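# Hang the cable ladder across two trapeze hangers

## Task

Put the cable ladder onto both trapeze hangers so it rests in the gap between each hanger's rods, with both ladder ends reaching well beyond the hangers, and leave the ladder and hangers hanging motionless.

## Robot and tools

ROBOTS. Four identical i2rt Big YAM arms, arm1 to arm4. Each has six joints, a right hand with three fingers (index, middle, ring) and a thumb, and a wrist camera (armN_cam_wrist). cam_high is fixed in the room. Foot (base_link) poses in the scene frame, metres, quaternion w,x,y,z, each foot facing its own +x: arm1 (-0.995, -0.481, 0.778) q(0.751, 0.004, -0.003, 0.660); arm2 (-0.301, 0.513, 0.779) q(0.653, 0.002, 0.002, -0.758); arm3 (0.620, -0.545, 0.827) q(0.643, 0.001, -0.002, 0.766); arm4 (1.221, 0.502, 0.838) q(0.747, 0.001, 0.002, -0.665). Table tops sit at z = 0.750. Reach is roughly 1.06 m from the joint1 axis.

FRAMES. One shared scene frame: origin on the floor, +z up, metres. The printed hand pose is a point fixed to the palm; in its own axes +z runs along straight fingers toward the tips, +x across the palm away from the thumb, +y out of the palm face (palm at y = -0.062). A mast carrying the wrist camera sticks out on the palm side (x 0.05 to 0.10, z -0.16 to -0.11, to y +0.06) and can collide. With joints 1, 5, 6 at zero and the hand level pointing forward, the palm faces up, thumb to the right.

TOOL move. Keys: arm1, arm2, arm3, arm4, cameras. An arm left out receives nothing new (but may still push toward older targets). Each arm's part is an object with:
- joints: a dictionary of absolute targets by name. Arm joints in radians: joint1_rad -2.879..2.879 (yaw about the foot, positive counter-clockwise seen from above), joint2_rad 0..3.141 (shoulder, positive lifts then swings forward), joint3_rad 0..3.019 (elbow, positive opens), joint4_rad -1.692..1.57 (hand pitch, positive tips fingers up), joint5_rad -1.57..1.57 (hand sideways, positive to the arm's right), joint6_rad -2.094..2.094 (hand roll, positive clockwise seen from behind). Hand keys are unitless -1..1, each mapping linearly between a hinge's two stops; moving toward -1 curls fingers toward the palm. Straight values: _mcp 0.75, _abd 0.00, _pip 0.58, _dip 0.70, thumb_cmc 0.71, thumb_axl 0.68, thumb_mcp 0.23, thumb_ipl 0.17. hand_current_limit (-1..1, maps to 0..550 mA cap) and hand_speed (-0.96..1, set-point rate (n+1)/2 of 8.5 rad/s) are settings; they start at +0.4 and -0.6. Hand keys not sent keep their goals, so a grip persists; sending a hinge its currently read value relaxes that grip.
- target: seven numbers [x, y, z, qw, qx, qy, qz], an absolute hand pose in the scene frame (metres, unit quaternion), reached along a straight line from the current hand_target. With target, joints may hold only hand keys.
- speed: top path speed 0.002..0.5 m/s (default 0.25), rotation capped at twice that in rad/s; only allowed with target.
- min_time_s: 0.1..8 s, a floor on the duration of that arm's joint moves.
All motions start together; hand paths of one call finish together (slowest sets the pace), each lasting 0.5..10 s; no call exceeds 15 s. Each step the path pose is clipped to 100 mm and 20 degrees from the measured hand, and inverse kinematics favour position. Expect end errors of a centimetre or more, overshoot near full stretch, and wide swings between distant joint postures. Paths ignore obstacles and other arms.
cameras: list of names, ["all"], or []; omitted means none for an action, all for an empty call. An empty move returns full state, images and the scene number.

TOOL wait: seconds 0..10, optional cameras. Nothing new is commanded.
TOOL zoom_image: camera name and region [x0, y0, x1, y1] in image pixels (origin top-left), at most 504 by 504, on that camera's newest image.
TOOL finished_scene: scene (1 or 2); irreversible, starts the next scene. Scene 1 is practice and may be skipped.

RESULTS. Per arm: joint_positions (hand keys on their -1..1 scale plus the two settings), Joint velocities ("within noise" when still), joint torques (positive toward larger joint values; joints 3 and 4 wrap at ±28 N m), hand and hand_target poses, hand_state words per motor (moving, goal, blocked, overload), per-motor currents in mA (positive pushes toward -1), hand_goal_ lines. joint_status/hand_status: done; off_target (resting away, maybe still pushing); time_out (targets reset near current position, may drift on); not_followed, "joint command not followed" or "pose unreachable" (a self/arm-collision check withheld targets); limit_stop_at_motor_heat. The line "move" summarises each commanded arm. on_its_own lists uncommanded behaviour; "held at" is the joint's target. Arms under "as last shown" were not in the call and show "not commanded". The pictures line gives image order; images may lag the state slightly. Camera intrinsics/extrinsics are listed once; cam_high can be off by a few degrees and millimetres.

CAUTIONS. An invalid key voids a call; an out-of-range value refuses it, and a refusal or stop cancels the rest of that reply's move, wait and finished_scene calls. Arms do not stop on contact and can press hard. Never let two robots press together, including one hand gripping another's fingers; a hard press ends the scene. Do not push objects off the work area or onto the floor, drop the ladder from height, release it while moving, or slam fixed things. A finger motor at 495 mA or more for 5 s shuts off for 10 s; lower hand_current_limit or ease goals. Stretched arms, held loads and unreachable pushes heat motors: a MOTOR HOT line warns at 85 °C, and at 100 °C the arm goes limp for 30 s or more (OVER-TEMPERATURE FAULT); resend targets afterwards. To stop a stalled joint pushing, command its reported position. The scene keeps running while you think, holding the last command. Confirm the ladder is still before finishing.

Each tool is called after ">>>" as a command line: name --argument value for each argument, lists and objects as JSON in quotes; but a table of rows of numbers goes row by row, as --pt "numbers of a row", without its own name.

## Session

>>> move --cameras '["all"]'

Scene clock: 0.00 s.
Joint torques (N m): no reading
Heat: arm1: hottest joint2_rad 34 °C; arm2: hottest joint2_rad 37 °C; arm3: hottest joint1_rad 37 °C; arm4: hottest joint2_rad 32 °C.
Joint velocities: within noise
arm1.joint_positions: joint1_rad=+0.479 joint2_rad=+0.646 joint3_rad=+1.456 joint4_rad=-1.148 joint5_rad=-0.111 joint6_rad=+1.040 hand_index_mcp=+0.753 hand_index_abd=+0.000 hand_index_pip=+0.577 hand_index_dip=+0.696 hand_middle_mcp=+0.753 hand_middle_abd=+0.000 hand_middle_pip=+0.577 hand_middle_dip=+0.696 hand_ring_mcp=+0.753 hand_ring_abd=+0.000 hand_ring_pip=+0.577 hand_ring_dip=+0.696 hand_thumb_cmc=+0.714 hand_thumb_axl=+0.677 hand_thumb_mcp=+0.226 hand_thumb_ipl=+0.168 hand_current_limit=+0.400 hand_speed=-0.600
arm1.joint_status: not commanded
arm1.hand_state: goal,goal,goal,goal,goal,goal,goal,goal,goal,goal,goal,goal,goal,goal,goal,goal
arm1.index_mcp_current_ma: 0
arm1.index_abd_current_ma: 0
arm1.index_pip_current_ma: 0
arm1.index_dip_current_ma: 0
arm1.middle_mcp_current_ma: 0
arm1.middle_abd_current_ma: 0
arm1.middle_pip_current_ma: 0
arm1.middle_dip_current_ma: 0
arm1.ring_mcp_current_ma: 0
arm1.ring_abd_current_ma: 0
arm1.ring_pip_current_ma: 0
arm1.ring_dip_current_ma: 0
arm1.thumb_cmc_current_ma: 0
arm1.thumb_axl_current_ma: 0
arm1.thumb_mcp_current_ma: 0
arm1.thumb_ipl_current_ma: 0
arm1.hand_goal_index_mcp: 0.754
arm1.hand_goal_index_abd: 0.000
arm1.hand_goal_index_pip: 0.576
arm1.hand_goal_index_dip: 0.696
arm1.hand_goal_middle_mcp: 0.754
arm1.hand_goal_middle_abd: 0.000
arm1.hand_goal_middle_pip: 0.576
arm1.hand_goal_middle_dip: 0.696
arm1.hand_goal_ring_mcp: 0.754
arm1.hand_goal_ring_abd: 0.000
arm1.hand_goal_ring_pip: 0.576
arm1.hand_goal_ring_dip: 0.696
arm1.hand_goal_thumb_cmc: 0.714
arm1.hand_goal_thumb_axl: 0.678
arm1.hand_goal_thumb_mcp: 0.226
arm1.hand_goal_thumb_ipl: 0.168
arm1.hand: x=-1.0261 y=-0.2087 z=+1.4075 quat_wxyz=(-0.407, +0.243, +0.775, +0.418) (m; scene frame)
arm1.hand_target: x=-1.0243 y=-0.2136 z=+1.4233 quat_wxyz=(-0.415, +0.239, +0.766, +0.429) (m; scene frame)
arm1.hand_status: not commanded
arm2.joint_positions: joint1_rad=+0.480 joint2_rad=+0.619 joint3_rad=+1.397 joint4_rad=-1.265 joint5_rad=+0.087 joint6_rad=+1.092 hand_index_mcp=+0.753 hand_index_abd=+0.000 hand_index_pip=+0.577 hand_index_dip=+0.696 hand_middle_mcp=+0.753 hand_middle_abd=+0.000 hand_middle_pip=+0.577 hand_middle_dip=+0.696 hand_ring_mcp=+0.753 hand_ring_abd=+0.000 hand_ring_pip=+0.577 hand_ring_dip=+0.696 hand_thumb_cmc=+0.714 hand_thumb_axl=+0.677 hand_thumb_mcp=+0.226 hand_thumb_ipl=+0.168 hand_current_limit=+0.400 hand_speed=-0.600
arm2.joint_status: not commanded
arm2.hand_state: goal,goal,goal,goal,goal,goal,goal,goal,goal,goal,goal,goal,goal,goal,goal,goal
arm2.index_mcp_current_ma: 0
arm2.index_abd_current_ma: 0
arm2.index_pip_current_ma: 0
arm2.index_dip_current_ma: 0
arm2.middle_mcp_current_ma: 0
arm2.middle_abd_current_ma: 0
arm2.middle_pip_current_ma: 0
arm2.middle_dip_current_ma: 0
arm2.ring_mcp_current_ma: 0
arm2.ring_abd_current_ma: 0
arm2.ring_pip_current_ma: 0
arm2.ring_dip_current_ma: 0
arm2.thumb_cmc_current_ma: 0
arm2.thumb_axl_current_ma: 0
arm2.thumb_mcp_current_ma: 0
arm2.thumb_ipl_current_ma: 0
arm2.hand_goal_index_mcp: 0.754
arm2.hand_goal_index_abd: 0.000
arm2.hand_goal_index_pip: 0.576
arm2.hand_goal_index_dip: 0.696
arm2.hand_goal_middle_mcp: 0.754
arm2.hand_goal_middle_abd: 0.000
arm2.hand_goal_middle_pip: 0.576
arm2.hand_goal_middle_dip: 0.696
arm2.hand_goal_ring_mcp: 0.754
arm2.hand_goal_ring_abd: 0.000
arm2.hand_goal_ring_pip: 0.576
arm2.hand_goal_ring_dip: 0.696
arm2.hand_goal_thumb_cmc: 0.714
arm2.hand_goal_thumb_axl: 0.678
arm2.hand_goal_thumb_mcp: 0.226
arm2.hand_goal_thumb_ipl: 0.168
arm2.hand: x=-0.3181 y=+0.2446 z=+1.3561 quat_wxyz=(+0.412, +0.787, -0.340, +0.308) (m; scene frame)
arm2.hand_target: x=-0.3194 y=+0.2482 z=+1.3697 quat_wxyz=(+0.422, +0.780, -0.337, +0.317) (m; scene frame)
arm2.hand_status: not commanded
arm3.joint_positions: joint1_rad=-0.252 joint2_rad=+0.631 joint3_rad=+1.415 joint4_rad=-1.275 joint5_rad=-0.106 joint6_rad=+1.059 hand_index_mcp=+0.753 hand_index_abd=+0.000 hand_index_pip=+0.577 hand_index_dip=+0.696 hand_middle_mcp=+0.753 hand_middle_abd=+0.000 hand_middle_pip=+0.577 hand_middle_dip=+0.696 hand_ring_mcp=+0.753 hand_ring_abd=+0.000 hand_ring_pip=+0.577 hand_ring_dip=+0.696 hand_thumb_cmc=+0.714 hand_thumb_axl=+0.677 hand_thumb_mcp=+0.226 hand_thumb_ipl=+0.168 hand_current_limit=+0.400 hand_speed=-0.600
arm3.joint_status: not commanded
arm3.hand_state: goal,goal,goal,goal,goal,goal,goal,goal,goal,goal,goal,goal,goal,goal,goal,goal
arm3.index_mcp_current_ma: 0
arm3.index_abd_current_ma: 0
arm3.index_pip_current_ma: 0
arm3.index_dip_current_ma: 0
arm3.middle_mcp_current_ma: 0
arm3.middle_abd_current_ma: 0
arm3.middle_pip_current_ma: 0
arm3.middle_dip_current_ma: 0
arm3.ring_mcp_current_ma: 0
arm3.ring_abd_current_ma: 0
arm3.ring_pip_current_ma: 0
arm3.ring_dip_current_ma: 0
arm3.thumb_cmc_current_ma: 0
arm3.thumb_axl_current_ma: 0
arm3.thumb_mcp_current_ma: 0
arm3.thumb_ipl_current_ma: 0
arm3.hand_goal_index_mcp: 0.754
arm3.hand_goal_index_abd: 0.000
arm3.hand_goal_index_pip: 0.576
arm3.hand_goal_index_dip: 0.696
arm3.hand_goal_middle_mcp: 0.754
arm3.hand_goal_middle_abd: 0.000
arm3.hand_goal_middle_pip: 0.576
arm3.hand_goal_middle_dip: 0.696
arm3.hand_goal_ring_mcp: 0.754
arm3.hand_goal_ring_abd: 0.000
arm3.hand_goal_ring_pip: 0.576
arm3.hand_goal_ring_dip: 0.696
arm3.hand_goal_thumb_cmc: 0.714
arm3.hand_goal_thumb_axl: 0.678
arm3.hand_goal_thumb_mcp: 0.226
arm3.hand_goal_thumb_ipl: 0.168
arm3.hand: x=+0.7063 y=-0.2916 z=+1.4049 quat_wxyz=(-0.282, +0.437, +0.736, +0.433) (m; scene frame)
arm3.hand_target: x=+0.7060 y=-0.2952 z=+1.4169 quat_wxyz=(-0.287, +0.433, +0.730, +0.443) (m; scene frame)
arm3.hand_status: not commanded
arm4.joint_positions: joint1_rad=+0.299 joint2_rad=+0.600 joint3_rad=+1.395 joint4_rad=-1.217 joint5_rad=+0.106 joint6_rad=+1.152 hand_index_mcp=+0.753 hand_index_abd=+0.000 hand_index_pip=+0.577 hand_index_dip=+0.696 hand_middle_mcp=+0.753 hand_middle_abd=+0.000 hand_middle_pip=+0.577 hand_middle_dip=+0.696 hand_ring_mcp=+0.753 hand_ring_abd=+0.000 hand_ring_pip=+0.577 hand_ring_dip=+0.696 hand_thumb_cmc=+0.714 hand_thumb_axl=+0.677 hand_thumb_mcp=+0.226 hand_thumb_ipl=+0.168 hand_current_limit=+0.400 hand_speed=-0.600
arm4.joint_status: not commanded
arm4.hand_state: goal,goal,goal,goal,goal,goal,goal,goal,goal,goal,goal,goal,goal,goal,goal,goal
arm4.index_mcp_current_ma: 0
arm4.index_abd_current_ma: 0
arm4.index_pip_current_ma: 0
arm4.index_dip_current_ma: 0
arm4.middle_mcp_current_ma: 0
arm4.middle_abd_current_ma: 0
arm4.middle_pip_current_ma: 0
arm4.middle_dip_current_ma: 0
arm4.ring_mcp_current_ma: 0
arm4.ring_abd_current_ma: 0
arm4.ring_pip_current_ma: 0
arm4.ring_dip_current_ma: 0
arm4.thumb_cmc_current_ma: 0
arm4.thumb_axl_current_ma: 0
arm4.thumb_mcp_current_ma: 0
arm4.thumb_ipl_current_ma: 0
arm4.hand_goal_index_mcp: 0.754
arm4.hand_goal_index_abd: 0.000
arm4.hand_goal_index_pip: 0.576
arm4.hand_goal_index_dip: 0.696
arm4.hand_goal_middle_mcp: 0.754
arm4.hand_goal_middle_abd: 0.000
arm4.hand_goal_middle_pip: 0.576
arm4.hand_goal_middle_dip: 0.696
arm4.hand_goal_ring_mcp: 0.754
arm4.hand_goal_ring_abd: 0.000
arm4.hand_goal_ring_pip: 0.576
arm4.hand_goal_ring_dip: 0.696
arm4.hand_goal_thumb_cmc: 0.714
arm4.hand_goal_thumb_axl: 0.678
arm4.hand_goal_thumb_mcp: 0.226
arm4.hand_goal_thumb_ipl: 0.168
arm4.hand: x=+1.2206 y=+0.2394 z=+1.4251 quat_wxyz=(+0.415, +0.772, -0.330, +0.350) (m; scene frame)
arm4.hand_target: x=+1.2192 y=+0.2426 z=+1.4345 quat_wxyz=(+0.421, +0.767, -0.328, +0.357) (m; scene frame)
arm4.hand_status: not commanded
pictures: arm1_cam_wrist, arm2_cam_wrist, arm3_cam_wrist, arm4_cam_wrist, cam_high

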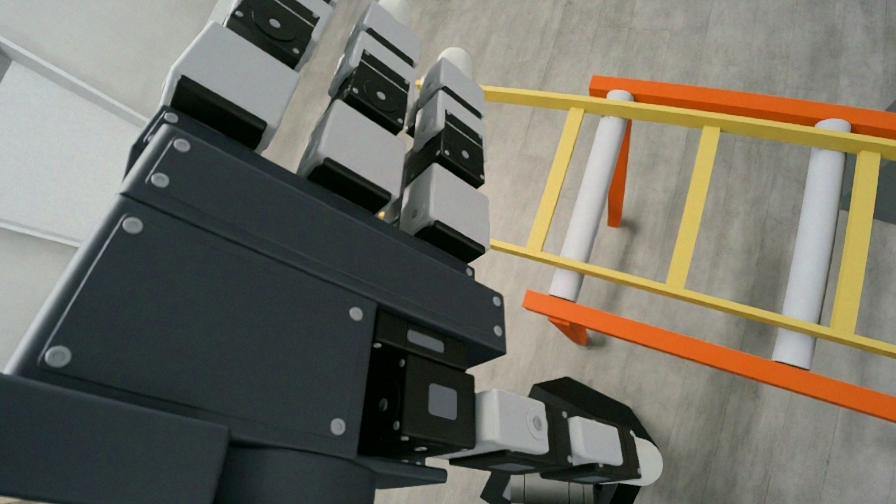

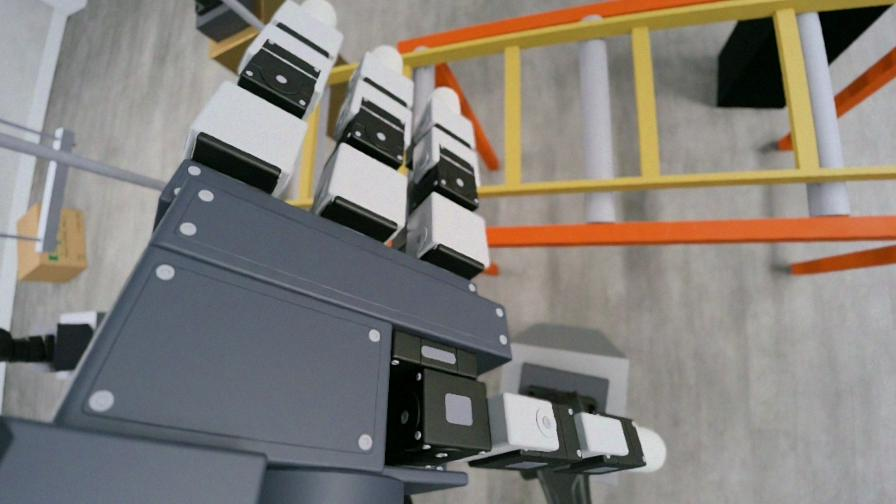

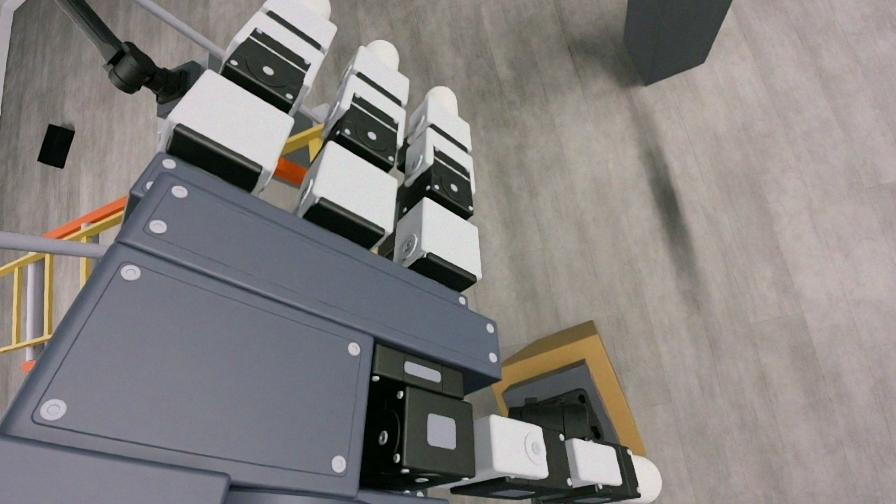

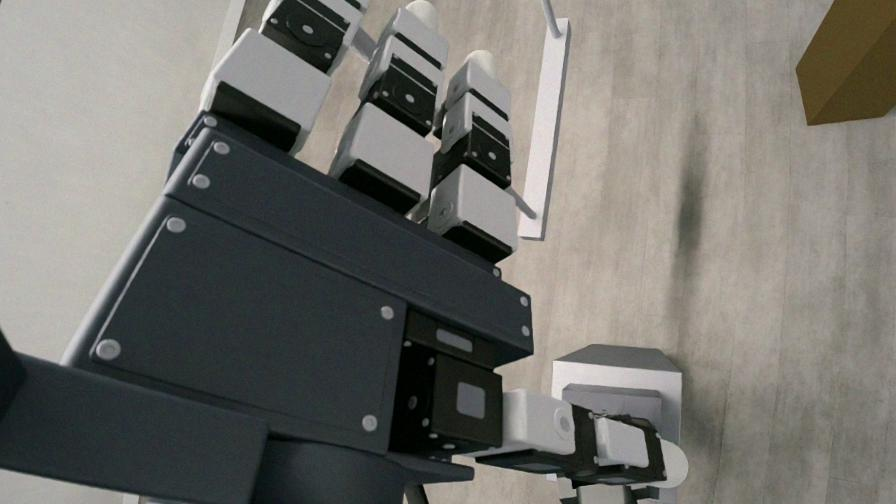

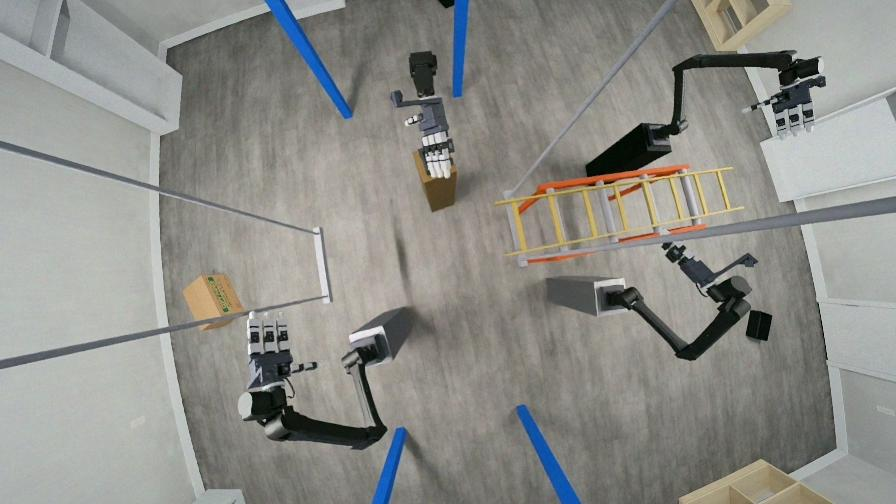

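>>> zoom_image --camera "cam_high" --region '[450, 0, 896, 400]'

>>> zoom_image --camera "cam_high" --region '[0, 80, 450, 480]'

Scaled by 1.130 from the camera's 896x504 image, which has a finer 1280x720 frame.

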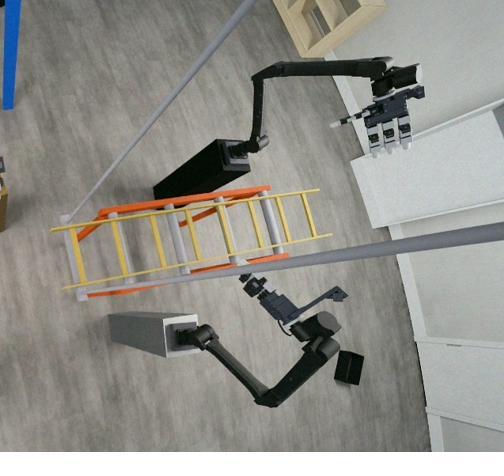

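Scaled by 1.120 from the camera's 896x504 image, which has a finer 1280x720 frame.

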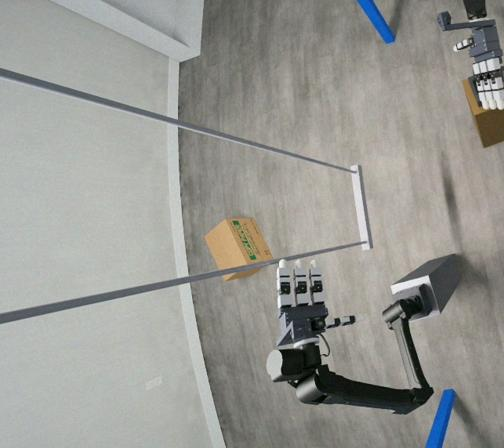

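>>> zoom_image --camera "cam_high" --region '[480, 150, 620, 290]'

>>> zoom_image --camera "cam_high" --region '[610, 140, 750, 280]'

Scaled by 3.600 from the camera's 896x504 image, which has a finer 1280x720 frame.

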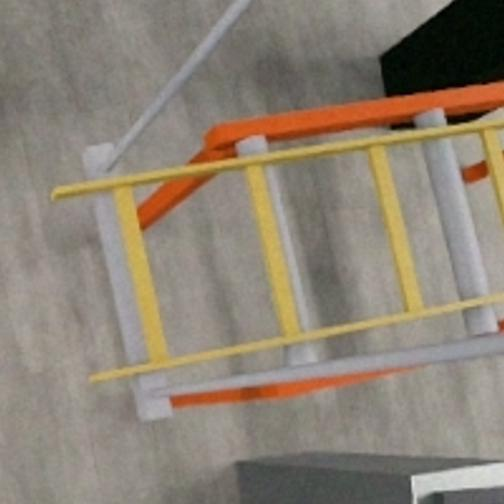

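Scaled by 3.600 from the camera's 896x504 image, which has a finer 1280x720 frame.

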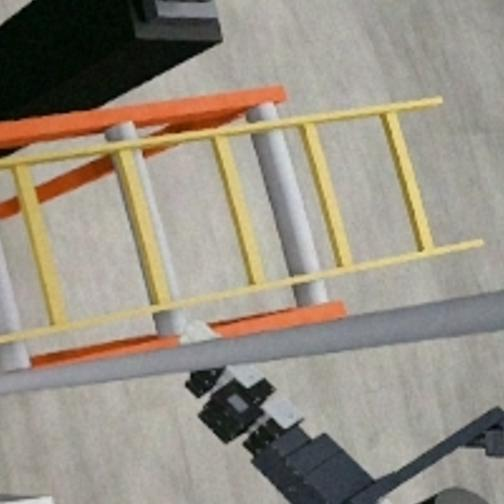

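>>> move --arm2 '{"target": [0.35, 0.42, 1.1, 0.8434, 0.5373, 0, 0], "speed": 0.3}' --cameras '["arm2_cam_wrist", "cam_high"]'

Scene clock: 9.33 s.
Joint torques (N m): arm1=[-1.14 0.26 11.77 2.95 0.08 -0.17] | arm2=[0.85 -20.48 10.61 0.49 1.04 -0.13] | arm3=[-1.03 3.31 9.22 2.26 0.04 -0.1] | arm4=[-0.38 4.07 10.54 2.52 0.09 -0.12]
Heat: arm1: hottest joint2_rad 34 °C; arm2: hottest joint2_rad 37 °C; arm3: hottest joint1_rad 37 °C; arm4: hottest joint3_rad 34 °C.
move: arm2 off_target
Joint velocities: within noise
arm1, arm3, arm4: as last shown
arm1.joint_positions: joint1_rad=+0.479 joint2_rad=+0.646 joint3_rad=+1.456 joint4_rad=-1.148 joint5_rad=-0.111 joint6_rad=+1.040 hand_index_mcp=+0.755 hand_index_abd=+0.001 hand_index_pip=+0.577 hand_index_dip=+0.696 hand_middle_mcp=+0.755 hand_middle_abd=+0.001 hand_middle_pip=+0.577 hand_middle_dip=+0.696 hand_ring_mcp=+0.755 hand_ring_abd=+0.001 hand_ring_pip=+0.577 hand_ring_dip=+0.696 hand_thumb_cmc=+0.715 hand_thumb_axl=+0.677 hand_thumb_mcp=+0.226 hand_thumb_ipl=+0.168 hand_current_limit=+0.400 hand_speed=-0.600
arm1.index_mcp_current_ma: 2
arm1.index_pip_current_ma: 1
arm1.middle_mcp_current_ma: 2
arm1.middle_pip_current_ma: 1
arm1.ring_mcp_current_ma: 2
arm1.ring_pip_current_ma: 1
arm1.thumb_cmc_current_ma: 1
arm1.thumb_axl_current_ma: -1
arm2.joint_positions: joint1_rad=+1.844 joint2_rad=+2.118 joint3_rad=+1.761 joint4_rad=-1.082 joint5_rad=+1.578 joint6_rad=+1.353 hand_index_mcp=+0.763 hand_index_abd=+0.001 hand_index_pip=+0.578 hand_index_dip=+0.696 hand_middle_mcp=+0.762 hand_middle_abd=+0.001 hand_middle_pip=+0.578 hand_middle_dip=+0.696 hand_ring_mcp=+0.765 hand_ring_abd=+0.001 hand_ring_pip=+0.578 hand_ring_dip=+0.696 hand_thumb_cmc=+0.722 hand_thumb_axl=+0.677 hand_thumb_mcp=+0.225 hand_thumb_ipl=+0.168 hand_current_limit=+0.400 hand_speed=-0.600
arm2.joint_status: not commanded
arm2.hand_state: goal,goal,goal,goal,goal,goal,goal,goal,goal,goal,goal,goal,goal,goal,goal,goal
arm2.index_mcp_current_ma: 31
arm2.index_abd_current_ma: 2
arm2.index_pip_current_ma: 4
arm2.index_dip_current_ma: 0
arm2.middle_mcp_current_ma: 27
arm2.middle_abd_current_ma: 2
arm2.middle_pip_current_ma: 4
arm2.middle_dip_current_ma: 0
arm2.ring_mcp_current_ma: 36
arm2.ring_abd_current_ma: 2
arm2.ring_pip_current_ma: 4
arm2.ring_dip_current_ma: 0
arm2.thumb_cmc_current_ma: 26
arm2.thumb_axl_current_ma: -2
arm2.thumb_mcp_current_ma: -4
arm2.thumb_ipl_current_ma: -1
arm2.hand_goal_index_mcp: 0.754
arm2.hand_goal_index_abd: 0.000
arm2.hand_goal_index_pip: 0.576
arm2.hand_goal_index_dip: 0.696
arm2.hand_goal_middle_mcp: 0.754
arm2.hand_goal_middle_abd: 0.000
arm2.hand_goal_middle_pip: 0.576
arm2.hand_goal_middle_dip: 0.696
arm2.hand_goal_ring_mcp: 0.754
arm2.hand_goal_ring_abd: 0.000
arm2.hand_goal_ring_pip: 0.576
arm2.hand_goal_ring_dip: 0.696
arm2.hand_goal_thumb_cmc: 0.714
arm2.hand_goal_thumb_axl: 0.678
arm2.hand_goal_thumb_mcp: 0.226
arm2.hand_goal_thumb_ipl: 0.168
arm2.hand: x=+0.3437 y=+0.4166 z=+1.0793 quat_wxyz=(+0.708, +0.703, +0.073, +0.014) (m; scene frame)
arm2.hand_target: x=+0.3484 y=+0.4200 z=+1.0999 quat_wxyz=(+0.708, +0.704, +0.059, +0.030) (m; scene frame)
arm2.hand_status: off_target (0.022 m and 26.0 deg from the pose sent, 0.737 m and 79.2 deg at the start; pose on its path clipped on 44 of 111 steps; a joint's target at an end of its range on 70 of 111 steps)
arm3.joint_positions: joint1_rad=-0.252 joint2_rad=+0.631 joint3_rad=+1.415 joint4_rad=-1.275 joint5_rad=-0.106 joint6_rad=+1.059 hand_index_mcp=+0.755 hand_index_abd=+0.000 hand_index_pip=+0.577 hand_index_dip=+0.696 hand_middle_mcp=+0.755 hand_middle_abd=+0.000 hand_middle_pip=+0.577 hand_middle_dip=+0.696 hand_ring_mcp=+0.755 hand_ring_abd=+0.000 hand_ring_pip=+0.577 hand_ring_dip=+0.696 hand_thumb_cmc=+0.715 hand_thumb_axl=+0.677 hand_thumb_mcp=+0.226 hand_thumb_ipl=+0.168 hand_current_limit=+0.400 hand_speed=-0.600
arm4.joint_positions: joint1_rad=+0.299 joint2_rad=+0.600 joint3_rad=+1.395 joint4_rad=-1.217 joint5_rad=+0.106 joint6_rad=+1.152 hand_index_mcp=+0.755 hand_index_abd=+0.001 hand_index_pip=+0.577 hand_index_dip=+0.696 hand_middle_mcp=+0.755 hand_middle_abd=+0.001 hand_middle_pip=+0.577 hand_middle_dip=+0.696 hand_ring_mcp=+0.755 hand_ring_abd=+0.001 hand_ring_pip=+0.577 hand_ring_dip=+0.696 hand_thumb_cmc=+0.715 hand_thumb_axl=+0.677 hand_thumb_mcp=+0.226 hand_thumb_ipl=+0.168 hand_current_limit=+0.400 hand_speed=-0.600
arm4.index_mcp_current_ma: 4
arm4.index_abd_current_ma: 3
arm4.index_pip_current_ma: 4
arm4.middle_mcp_current_ma: 4
arm4.middle_abd_current_ma: 2
arm4.middle_pip_current_ma: 4
arm4.ring_mcp_current_ma: 4
arm4.ring_abd_current_ma: 2
arm4.ring_pip_current_ma: 4
arm4.thumb_cmc_current_ma: 3
arm4.thumb_axl_current_ma: -4
arm4.thumb_mcp_current_ma: -1
arm4.thumb_ipl_current_ma: -2
pictures: arm2_cam_wrist, cam_high
camera_calibration:
arm2_cam_wrist: T_world_to_cam=[[-0.749509, -0.0606271, 0.659212, -0.398149], [-0.483043, 0.731002, -0.48198, 0.319816], [-0.452665, -0.679676, -0.577179, 1.18315], [0, 0, 0, 1]] pos_world=[0.391639, 0.546235, 1.0995]

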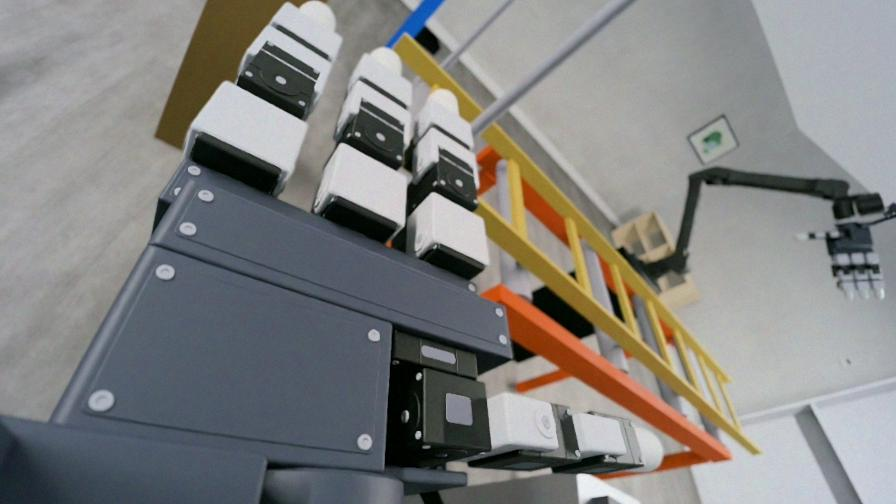

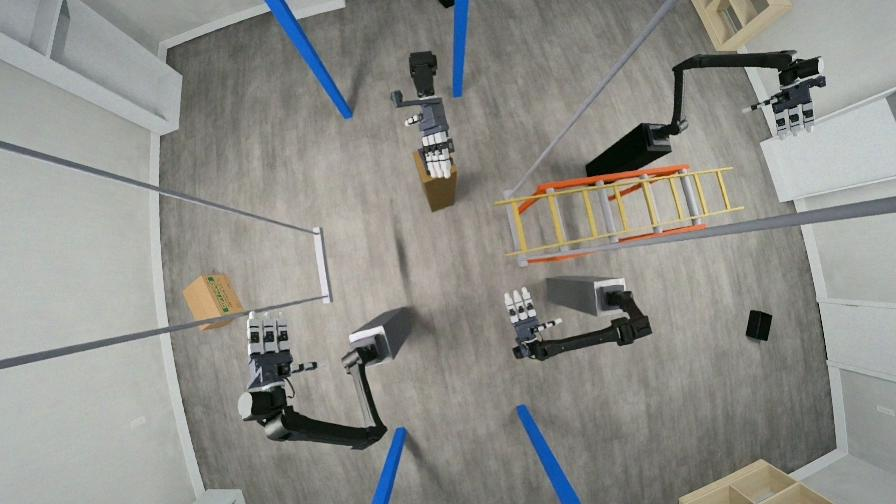

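>>> zoom_image --camera "arm2_cam_wrist" --region '[380, 0, 780, 480]'

Scaled by 1.050 from the camera's 896x504 image, which has a finer 1280x720 frame.

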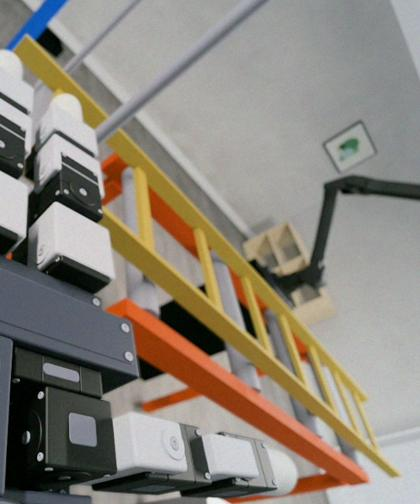

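>>> move --arm3 '{"target": [0.1, -0.50, 0.98, 0, 0, 0.7071, 0.7071], "speed": 0.3}' --arm2 '{"target": [0.35, 0.42, 1.0, 0.7071, 0.7071, 0, 0], "speed": 0.3}' --cameras '["arm2_cam_wrist", "arm3_cam_wrist"]'

Scene clock: 13.20 s.
Joint torques (N m): arm1=[-0.79 0.44 11.66 2.95 0.1 -0.12] | arm2=[0.67 -19.6 7.23 0.85 1 -0.11] | arm3=[-0.79 -14.39 7.47 -1.09 0.79 0.03] | arm4=[-0.44 4.01 10.54 2.51 0.08 -0.12]
Heat: arm1: hottest joint2_rad 34 °C; arm2: hottest joint2_rad 38 °C; arm3: hottest joint1_rad 37 °C; arm4: hottest joint3_rad 35 °C.
move: arm2 off_target; arm3 off_target
Joint velocities: within noise
arm1, arm4: as last shown
arm2.joint_positions: joint1_rad=+1.844 joint2_rad=+2.213 joint3_rad=+1.722 joint4_rad=-0.854 joint5_rad=+1.578 joint6_rad=+1.352 hand_index_mcp=+0.763 hand_index_abd=+0.001 hand_index_pip=+0.578 hand_index_dip=+0.696 hand_middle_mcp=+0.762 hand_middle_abd=+0.001 hand_middle_pip=+0.578 hand_middle_dip=+0.696 hand_ring_mcp=+0.765 hand_ring_abd=+0.001 hand_ring_pip=+0.578 hand_ring_dip=+0.696 hand_thumb_cmc=+0.722 hand_thumb_axl=+0.677 hand_thumb_mcp=+0.225 hand_thumb_ipl=+0.168 hand_current_limit=+0.400 hand_speed=-0.600
arm2.joint_status: not commanded
arm2.hand_state: goal,goal,goal,goal,goal,goal,goal,goal,goal,goal,goal,goal,goal,goal,goal,goal
arm2.index_mcp_current_ma: 31
arm2.index_abd_current_ma: 2
arm2.index_pip_current_ma: 4
arm2.index_dip_current_ma: 0
arm2.middle_mcp_current_ma: 27
arm2.middle_abd_current_ma: 2
arm2.middle_pip_current_ma: 4
arm2.middle_dip_current_ma: 0
arm2.ring_mcp_current_ma: 36
arm2.ring_abd_current_ma: 2
arm2.ring_pip_current_ma: 4
arm2.ring_dip_current_ma: 0
arm2.thumb_cmc_current_ma: 26
arm2.thumb_axl_current_ma: -2
arm2.thumb_mcp_current_ma: -4
arm2.thumb_ipl_current_ma: -1
arm2.hand_goal_index_mcp: 0.754
arm2.hand_goal_index_abd: 0.000
arm2.hand_goal_index_pip: 0.576
arm2.hand_goal_index_dip: 0.696
arm2.hand_goal_middle_mcp: 0.754
arm2.hand_goal_middle_abd: 0.000
arm2.hand_goal_middle_pip: 0.576
arm2.hand_goal_middle_dip: 0.696
arm2.hand_goal_ring_mcp: 0.754
arm2.hand_goal_ring_abd: 0.000
arm2.hand_goal_ring_pip: 0.576
arm2.hand_goal_ring_dip: 0.696
arm2.hand_goal_thumb_cmc: 0.714
arm2.hand_goal_thumb_axl: 0.678
arm2.hand_goal_thumb_mcp: 0.226
arm2.hand_goal_thumb_ipl: 0.168
arm2.hand: x=+0.3478 y=+0.4176 z=+1.0063 quat_wxyz=(+0.706, +0.705, +0.040, +0.046) (m; scene frame)
arm2.hand_target: x=+0.3500 y=+0.4195 z=+0.9999 quat_wxyz=(+0.707, +0.705, +0.044, +0.044) (m; scene frame)
arm2.hand_status: off_target (0.007 m and 7.0 deg from the pose sent, 0.080 m and 8.5 deg at the start; a joint's target at an end of its range on 99 of 99 steps)
arm3.joint_positions: joint1_rad=+1.655 joint2_rad=+2.140 joint3_rad=+1.348 joint4_rad=-1.347 joint5_rad=+1.452 joint6_rad=+2.093 hand_index_mcp=+0.762 hand_index_abd=+0.001 hand_index_pip=+0.577 hand_index_dip=+0.696 hand_middle_mcp=+0.763 hand_middle_abd=+0.001 hand_middle_pip=+0.577 hand_middle_dip=+0.696 hand_ring_mcp=+0.763 hand_ring_abd=+0.001 hand_ring_pip=+0.577 hand_ring_dip=+0.696 hand_thumb_cmc=+0.722 hand_thumb_axl=+0.677 hand_thumb_mcp=+0.225 hand_thumb_ipl=+0.168 hand_current_limit=+0.400 hand_speed=-0.600
arm3.joint_status: not commanded
arm3.hand_state: goal,goal,goal,goal,goal,goal,goal,goal,goal,goal,goal,goal,goal,goal,goal,goal
arm3.index_mcp_current_ma: 6
arm3.index_abd_current_ma: 0
arm3.index_pip_current_ma: 0
arm3.index_dip_current_ma: 0
arm3.middle_mcp_current_ma: 8
arm3.middle_abd_current_ma: 0
arm3.middle_pip_current_ma: 0
arm3.middle_dip_current_ma: 0
arm3.ring_mcp_current_ma: 9
arm3.ring_abd_current_ma: 0
arm3.ring_pip_current_ma: 0
arm3.ring_dip_current_ma: 0
arm3.thumb_cmc_current_ma: 6
arm3.thumb_axl_current_ma: 0
arm3.thumb_mcp_current_ma: -1
arm3.thumb_ipl_current_ma: 0
arm3.hand_goal_index_mcp: 0.754
arm3.hand_goal_index_abd: 0.000
arm3.hand_goal_index_pip: 0.576
arm3.hand_goal_index_dip: 0.696
arm3.hand_goal_middle_mcp: 0.754
arm3.hand_goal_middle_abd: 0.000
arm3.hand_goal_middle_pip: 0.576
arm3.hand_goal_middle_dip: 0.696
arm3.hand_goal_ring_mcp: 0.754
arm3.hand_goal_ring_abd: 0.000
arm3.hand_goal_ring_pip: 0.576
arm3.hand_goal_ring_dip: 0.696
arm3.hand_goal_thumb_cmc: 0.714
arm3.hand_goal_thumb_axl: 0.678
arm3.hand_goal_thumb_mcp: 0.226
arm3.hand_goal_thumb_ipl: 0.168
arm3.hand: x=+0.1080 y=-0.4945 z=+0.9731 quat_wxyz=(-0.048, -0.090, +0.735, +0.671) (m; scene frame)
arm3.hand_target: x=+0.1003 y=-0.4995 z=+0.9802 quat_wxyz=(-0.062, -0.080, +0.737, +0.668) (m; scene frame)
arm3.hand_status: off_target (0.012 m and 12.8 deg from the pose sent, 0.769 m and 68.5 deg at the start; a joint's target at an end of its range on 68 of 99 steps)
pictures: arm2_cam_wrist, arm3_cam_wrist
camera_calibration:
arm2_cam_wrist: T_world_to_cam=[[-0.806873, -0.0674633, 0.586861, -0.25126], [-0.436805, 0.736958, -0.515844, 0.301478], [-0.397691, -0.672564, -0.624099, 1.16858], [0, 0, 0, 1]] pos_world=[0.393684, 0.546815, 1.03228]
arm3_cam_wrist: T_world_to_cam=[[0.705605, 0.178463, 0.685765, -0.626582], [0.570625, -0.716889, -0.400571, -0.0831804], [0.42013, 0.673959, -0.607676, 1.00454], [0, 0, 0, 1]] pos_world=[0.067547, -0.624828, 1.0068]

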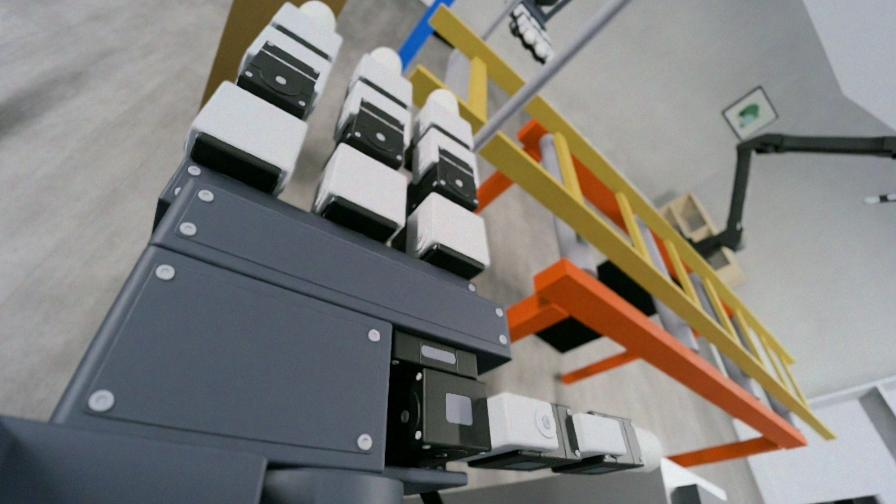

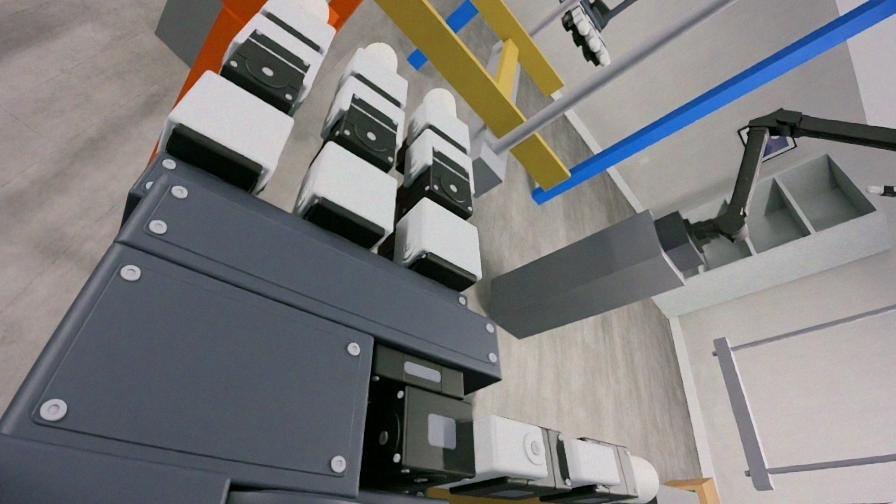

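>>> zoom_image --camera "arm3_cam_wrist" --region '[370, 0, 620, 220]'

>>> zoom_image --camera "arm3_cam_wrist" --region '[680, 260, 896, 504]'

>>> zoom_image --camera "arm2_cam_wrist" --region '[380, 0, 640, 240]'

Scaled by 2.016 from the camera's 896x504 image, which has a finer 1280x720 frame.

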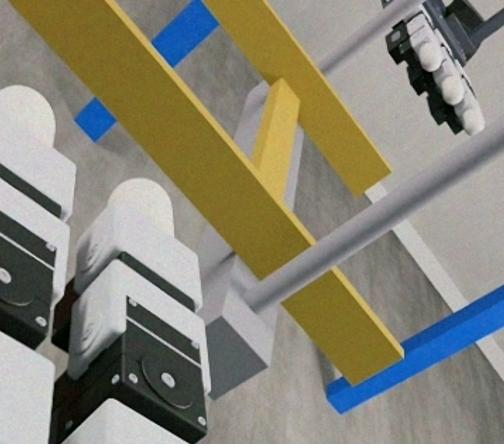

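Scaled by 2.066 from the camera's 896x504 image, which has a finer 1280x720 frame.

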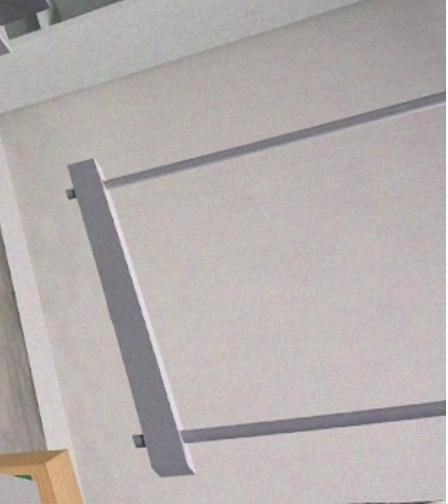

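Scaled by 1.938 from the camera's 896x504 image, which has a finer 1280x720 frame.

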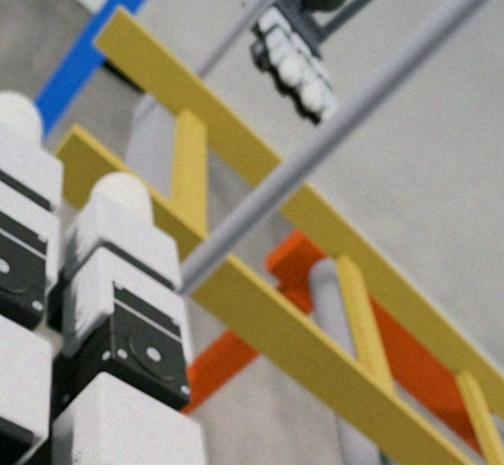

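>>> move --arm2 '{"target": [-0.15, 0.15, 1.2, 0, 0.7071, 0.7071, 0], "speed": 0.3, "joints": {"hand_thumb_cmc": -0.571}}' --arm3 '{"target": [0.5, -0.25, 1.15, 0, 0.7071, 0.7071, 0], "speed": 0.3, "joints": {"hand_thumb_cmc": -0.571}}' --arm1 '{"target": [-1.2, -0.15, 1.2, 0, 0.7071, 0.7071, 0], "speed": 0.3, "joints": {"hand_thumb_cmc": -0.571}}' --cameras '["all"]'

Scene clock: 25.03 s.
Joint torques (N m): arm1=[-1.96 -11.69 15.64 0.38 0.06 -0.01] | arm2=[0.44 -5.6 11.48 0.46 -0.21 -0.01] | arm3=[-1.03 -5.77 11.86 -0.23 0.04 0.08] | arm4=[-0.5 3.96 10.51 2.51 0.09 -0.13]
Heat: arm1: hottest joint2_rad 34 °C; arm2: hottest joint2_rad 38 °C; arm3: hottest joint1_rad 37 °C; arm4: hottest joint3_rad 36 °C.
move: arm1 off_target; arm2 off_target; arm3 off_target
Joint velocities: within noise
arm1.joint_positions: joint1_rad=+0.845 joint2_rad=+1.404 joint3_rad=+1.767 joint4_rad=-1.686 joint5_rad=-0.007 joint6_rad=+2.087 hand_index_mcp=+0.754 hand_index_abd=+0.001 hand_index_pip=+0.577 hand_index_dip=+0.696 hand_middle_mcp=+0.754 hand_middle_abd=+0.001 hand_middle_pip=+0.577 hand_middle_dip=+0.696 hand_ring_mcp=+0.754 hand_ring_abd=+0.001 hand_ring_pip=+0.577 hand_ring_dip=+0.696 hand_thumb_cmc=-0.563 hand_thumb_axl=+0.677 hand_thumb_mcp=+0.224 hand_thumb_ipl=+0.168 hand_current_limit=+0.400 hand_speed=-0.600
arm1.joint_status: all done
arm1.hand_state: goal,goal,goal,goal,goal,goal,goal,goal,goal,goal,goal,goal,goal,goal,goal,goal
arm1.index_mcp_current_ma: 0
arm1.index_abd_current_ma: 1
arm1.index_pip_current_ma: 1
arm1.index_dip_current_ma: 0
arm1.middle_mcp_current_ma: 0
arm1.middle_abd_current_ma: 1
arm1.middle_pip_current_ma: 1
arm1.middle_dip_current_ma: 0
arm1.ring_mcp_current_ma: 0
arm1.ring_abd_current_ma: 1
arm1.ring_pip_current_ma: 1
arm1.ring_dip_current_ma: 0
arm1.thumb_cmc_current_ma: 12
arm1.thumb_axl_current_ma: -1
arm1.thumb_mcp_current_ma: -4
arm1.thumb_ipl_current_ma: 0
arm1.hand_goal_index_mcp: 0.754
arm1.hand_goal_index_abd: 0.000
arm1.hand_goal_index_pip: 0.576
arm1.hand_goal_index_dip: 0.696
arm1.hand_goal_middle_mcp: 0.754
arm1.hand_goal_middle_abd: 0.000
arm1.hand_goal_middle_pip: 0.576
arm1.hand_goal_middle_dip: 0.696
arm1.hand_goal_ring_mcp: 0.754
arm1.hand_goal_ring_abd: 0.000
arm1.hand_goal_ring_pip: 0.576
arm1.hand_goal_ring_dip: 0.696
arm1.hand_goal_thumb_cmc: -0.570
arm1.hand_goal_thumb_axl: 0.678
arm1.hand_goal_thumb_mcp: 0.226
arm1.hand_goal_thumb_ipl: 0.168
arm1.hand: x=-1.1997 y=-0.1550 z=+1.1765 quat_wxyz=(-0.125, +0.627, +0.769, +0.021) (m; scene frame)
arm1.hand_target: x=-1.1991 y=-0.1506 z=+1.1986 quat_wxyz=(-0.152, +0.632, +0.760, +0.024) (m; scene frame)
arm1.hand_status: off_target (0.024 m and 18.6 deg from the pose sent, 0.277 m and 87.9 deg at the start; a joint's target at an end of its range on 78 of 139 steps)
arm2.joint_positions: joint1_rad=+0.324 joint2_rad=+1.144 joint3_rad=+1.491 joint4_rad=-1.701 joint5_rad=-0.048 joint6_rad=-1.377 hand_index_mcp=+0.756 hand_index_abd=+0.000 hand_index_pip=+0.578 hand_index_dip=+0.696 hand_middle_mcp=+0.756 hand_middle_abd=+0.000 hand_middle_pip=+0.578 hand_middle_dip=+0.696 hand_ring_mcp=+0.757 hand_ring_abd=+0.000 hand_ring_pip=+0.578 hand_ring_dip=+0.696 hand_thumb_cmc=-0.572 hand_thumb_axl=+0.677 hand_thumb_mcp=+0.224 hand_thumb_ipl=+0.168 hand_current_limit=+0.400 hand_speed=-0.600
arm2.joint_status: all done
arm2.hand_state: goal,goal,goal,goal,goal,goal,goal,goal,goal,goal,goal,goal,goal,goal,goal,goal
arm2.index_mcp_current_ma: 6
arm2.index_abd_current_ma: 1
arm2.index_pip_current_ma: 4
arm2.index_dip_current_ma: 0
arm2.middle_mcp_current_ma: 5
arm2.middle_abd_current_ma: 1
arm2.middle_pip_current_ma: 4
arm2.middle_dip_current_ma: 0
arm2.ring_mcp_current_ma: 7
arm2.ring_abd_current_ma: 1
arm2.ring_pip_current_ma: 4
arm2.ring_dip_current_ma: 0
arm2.thumb_cmc_current_ma: -4
arm2.thumb_axl_current_ma: -2
arm2.thumb_mcp_current_ma: -8
arm2.thumb_ipl_current_ma: -1
arm2.hand_goal_index_mcp: 0.754
arm2.hand_goal_index_abd: 0.000
arm2.hand_goal_index_pip: 0.576
arm2.hand_goal_index_dip: 0.696
arm2.hand_goal_middle_mcp: 0.754
arm2.hand_goal_middle_abd: 0.000
arm2.hand_goal_middle_pip: 0.576
arm2.hand_goal_middle_dip: 0.696
arm2.hand_goal_ring_mcp: 0.754
arm2.hand_goal_ring_abd: 0.000
arm2.hand_goal_ring_pip: 0.576
arm2.hand_goal_ring_dip: 0.696
arm2.hand_goal_thumb_cmc: -0.570
arm2.hand_goal_thumb_axl: 0.678
arm2.hand_goal_thumb_mcp: 0.226
arm2.hand_goal_thumb_ipl: 0.168
arm2.hand: x=-0.1508 y=+0.1549 z=+1.1813 quat_wxyz=(+0.101, +0.708, +0.698, -0.039) (m; scene frame)
arm2.hand_target: x=-0.1501 y=+0.1503 z=+1.1989 quat_wxyz=(+0.114, +0.702, +0.701, -0.050) (m; scene frame)
arm2.hand_status: off_target (0.019 m and 12.5 deg from the pose sent, 0.597 m and 116.4 deg at the start; a joint's target at an end of its range on 41 of 139 steps)
arm3.joint_positions: joint1_rad=+0.391 joint2_rad=+1.292 joint3_rad=+1.405 joint4_rad=-1.668 joint5_rad=-0.010 joint6_rad=+2.094 hand_index_mcp=+0.754 hand_index_abd=+0.001 hand_index_pip=+0.577 hand_index_dip=+0.696 hand_middle_mcp=+0.754 hand_middle_abd=+0.001 hand_middle_pip=+0.577 hand_middle_dip=+0.696 hand_ring_mcp=+0.754 hand_ring_abd=+0.001 hand_ring_pip=+0.577 hand_ring_dip=+0.696 hand_thumb_cmc=-0.568 hand_thumb_axl=+0.677 hand_thumb_mcp=+0.224 hand_thumb_ipl=+0.168 hand_current_limit=+0.400 hand_speed=-0.600
arm3.joint_status: all done
arm3.hand_state: goal,goal,goal,goal,goal,goal,goal,goal,goal,goal,goal,goal,goal,goal,goal,goal
arm3.index_mcp_current_ma: 0
arm3.index_abd_current_ma: 0
arm3.index_pip_current_ma: 0
arm3.index_dip_current_ma: 0
arm3.middle_mcp_current_ma: 0
arm3.middle_abd_current_ma: 0
arm3.middle_pip_current_ma: 0
arm3.middle_dip_current_ma: 0
arm3.ring_mcp_current_ma: 0
arm3.ring_abd_current_ma: 0
arm3.ring_pip_current_ma: 0
arm3.ring_dip_current_ma: 0
arm3.thumb_cmc_current_ma: 1
arm3.thumb_axl_current_ma: 0
arm3.thumb_mcp_current_ma: -1
arm3.thumb_ipl_current_ma: 0
arm3.hand_goal_index_mcp: 0.754
arm3.hand_goal_index_abd: 0.000
arm3.hand_goal_index_pip: 0.576
arm3.hand_goal_index_dip: 0.696
arm3.hand_goal_middle_mcp: 0.754
arm3.hand_goal_middle_abd: 0.000
arm3.hand_goal_middle_pip: 0.576
arm3.hand_goal_middle_dip: 0.696
arm3.hand_goal_ring_mcp: 0.754
arm3.hand_goal_ring_abd: 0.000
arm3.hand_goal_ring_pip: 0.576
arm3.hand_goal_ring_dip: 0.696
arm3.hand_goal_thumb_cmc: -0.570
arm3.hand_goal_thumb_axl: 0.678
arm3.hand_goal_thumb_mcp: 0.226
arm3.hand_goal_thumb_ipl: 0.168
arm3.hand: x=+0.5081 y=-0.2571 z=+1.1352 quat_wxyz=(-0.010, +0.692, +0.722, -0.001) (m; scene frame)
arm3.hand_target: x=+0.5007 y=-0.2503 z=+1.1491 quat_wxyz=(-0.027, +0.694, +0.720, +0.001) (m; scene frame)
arm3.hand_status: off_target (0.018 m and 2.7 deg from the pose sent, 0.495 m and 125.8 deg at the start; a joint's target at an end of its range on 138 of 139 steps)
arm4: as last shown
pictures: arm1_cam_wrist, arm2_cam_wrist, arm3_cam_wrist, arm4_cam_wrist, cam_high
camera_calibration:
arm1_cam_wrist: T_world_to_cam=[[0.766638, -0.575398, -0.284927, 1.20146], [-0.20064, -0.636217, 0.744964, -1.27974], [-0.609927, -0.51395, -0.603196, 0.0225732], [0, 0, 0, 1]] pos_world=[-1.16408, -0.111271, 1.3093]
arm2_cam_wrist: T_world_to_cam=[[0.570984, -0.784871, 0.240736, -0.0460479], [-0.584809, -0.183057, 0.790246, -1.05525], [-0.576173, -0.592002, -0.563522, 0.791926], [0, 0, 0, 1]] pos_world=[-0.134537, 0.239511, 1.29126]
arm3_cam_wrist: T_world_to_cam=[[0.679598, -0.73356, 0.00604193, -0.512022], [-0.468228, -0.427415, 0.773355, -0.806737], [-0.56472, -0.5284, -0.633944, 0.996115], [0, 0, 0, 1]] pos_world=[0.532759, -0.194063, 1.25847]

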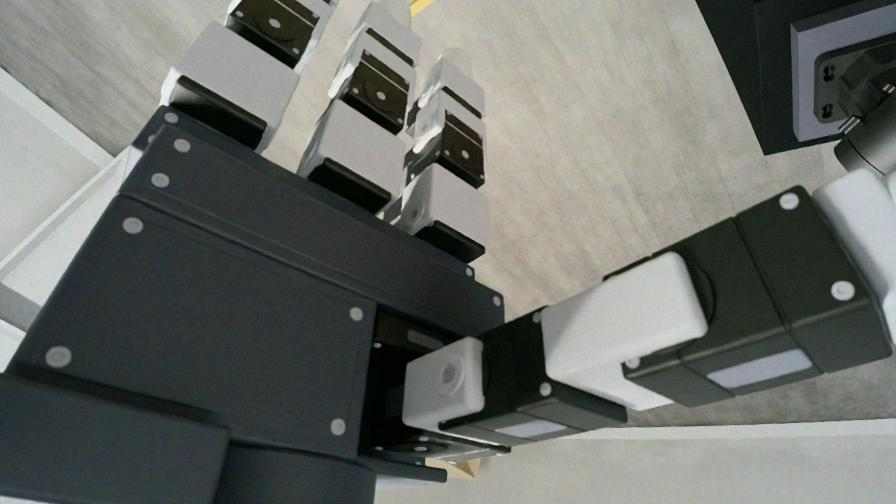

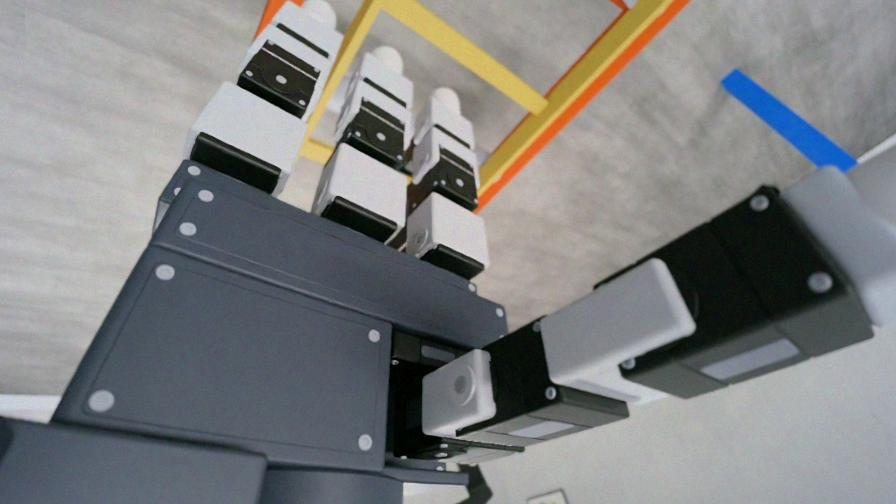

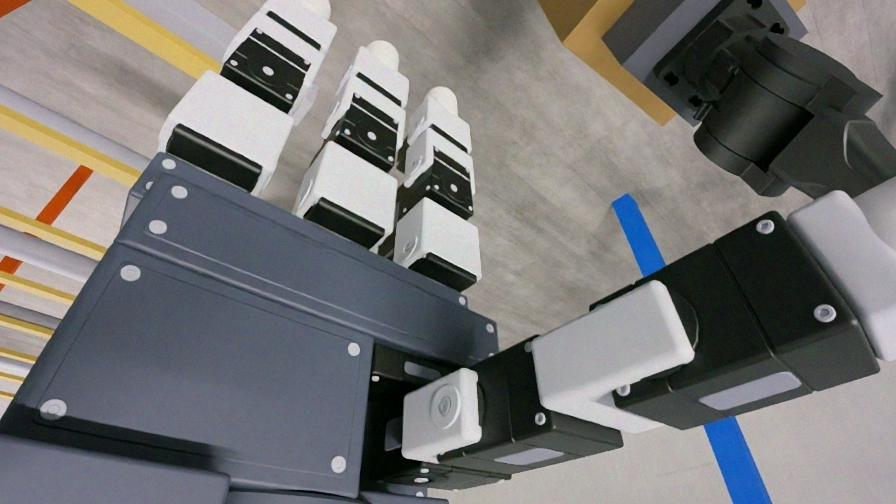

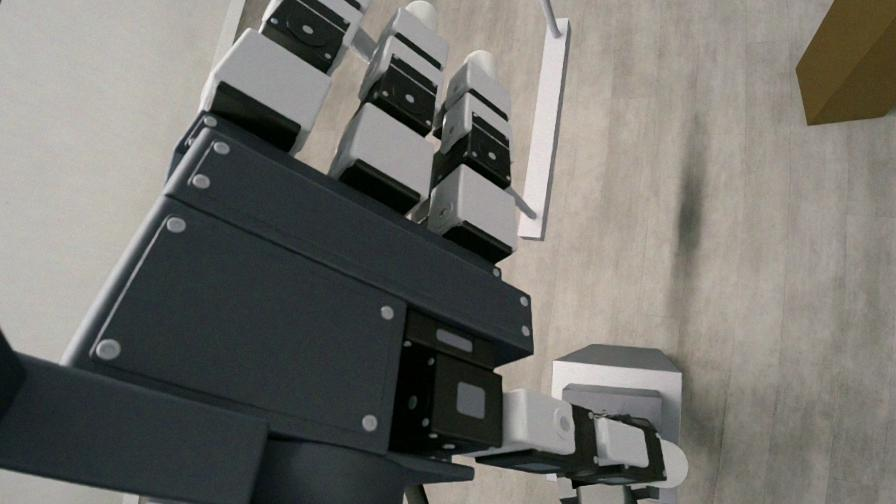

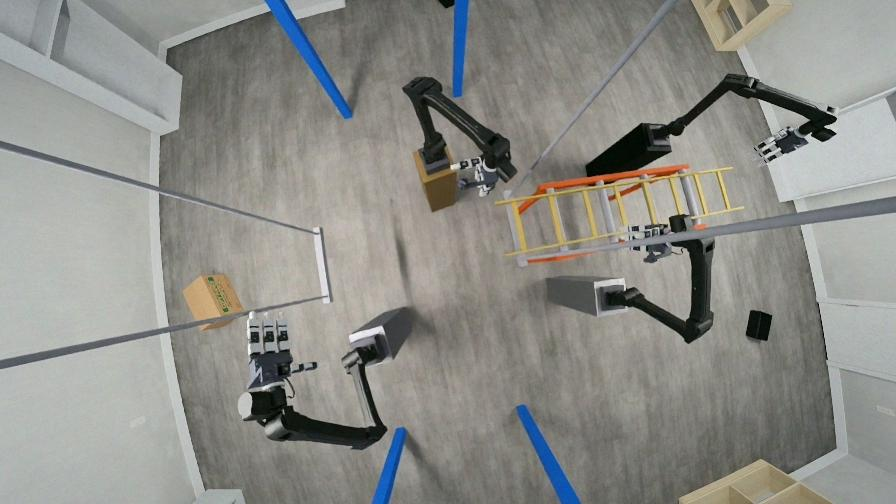

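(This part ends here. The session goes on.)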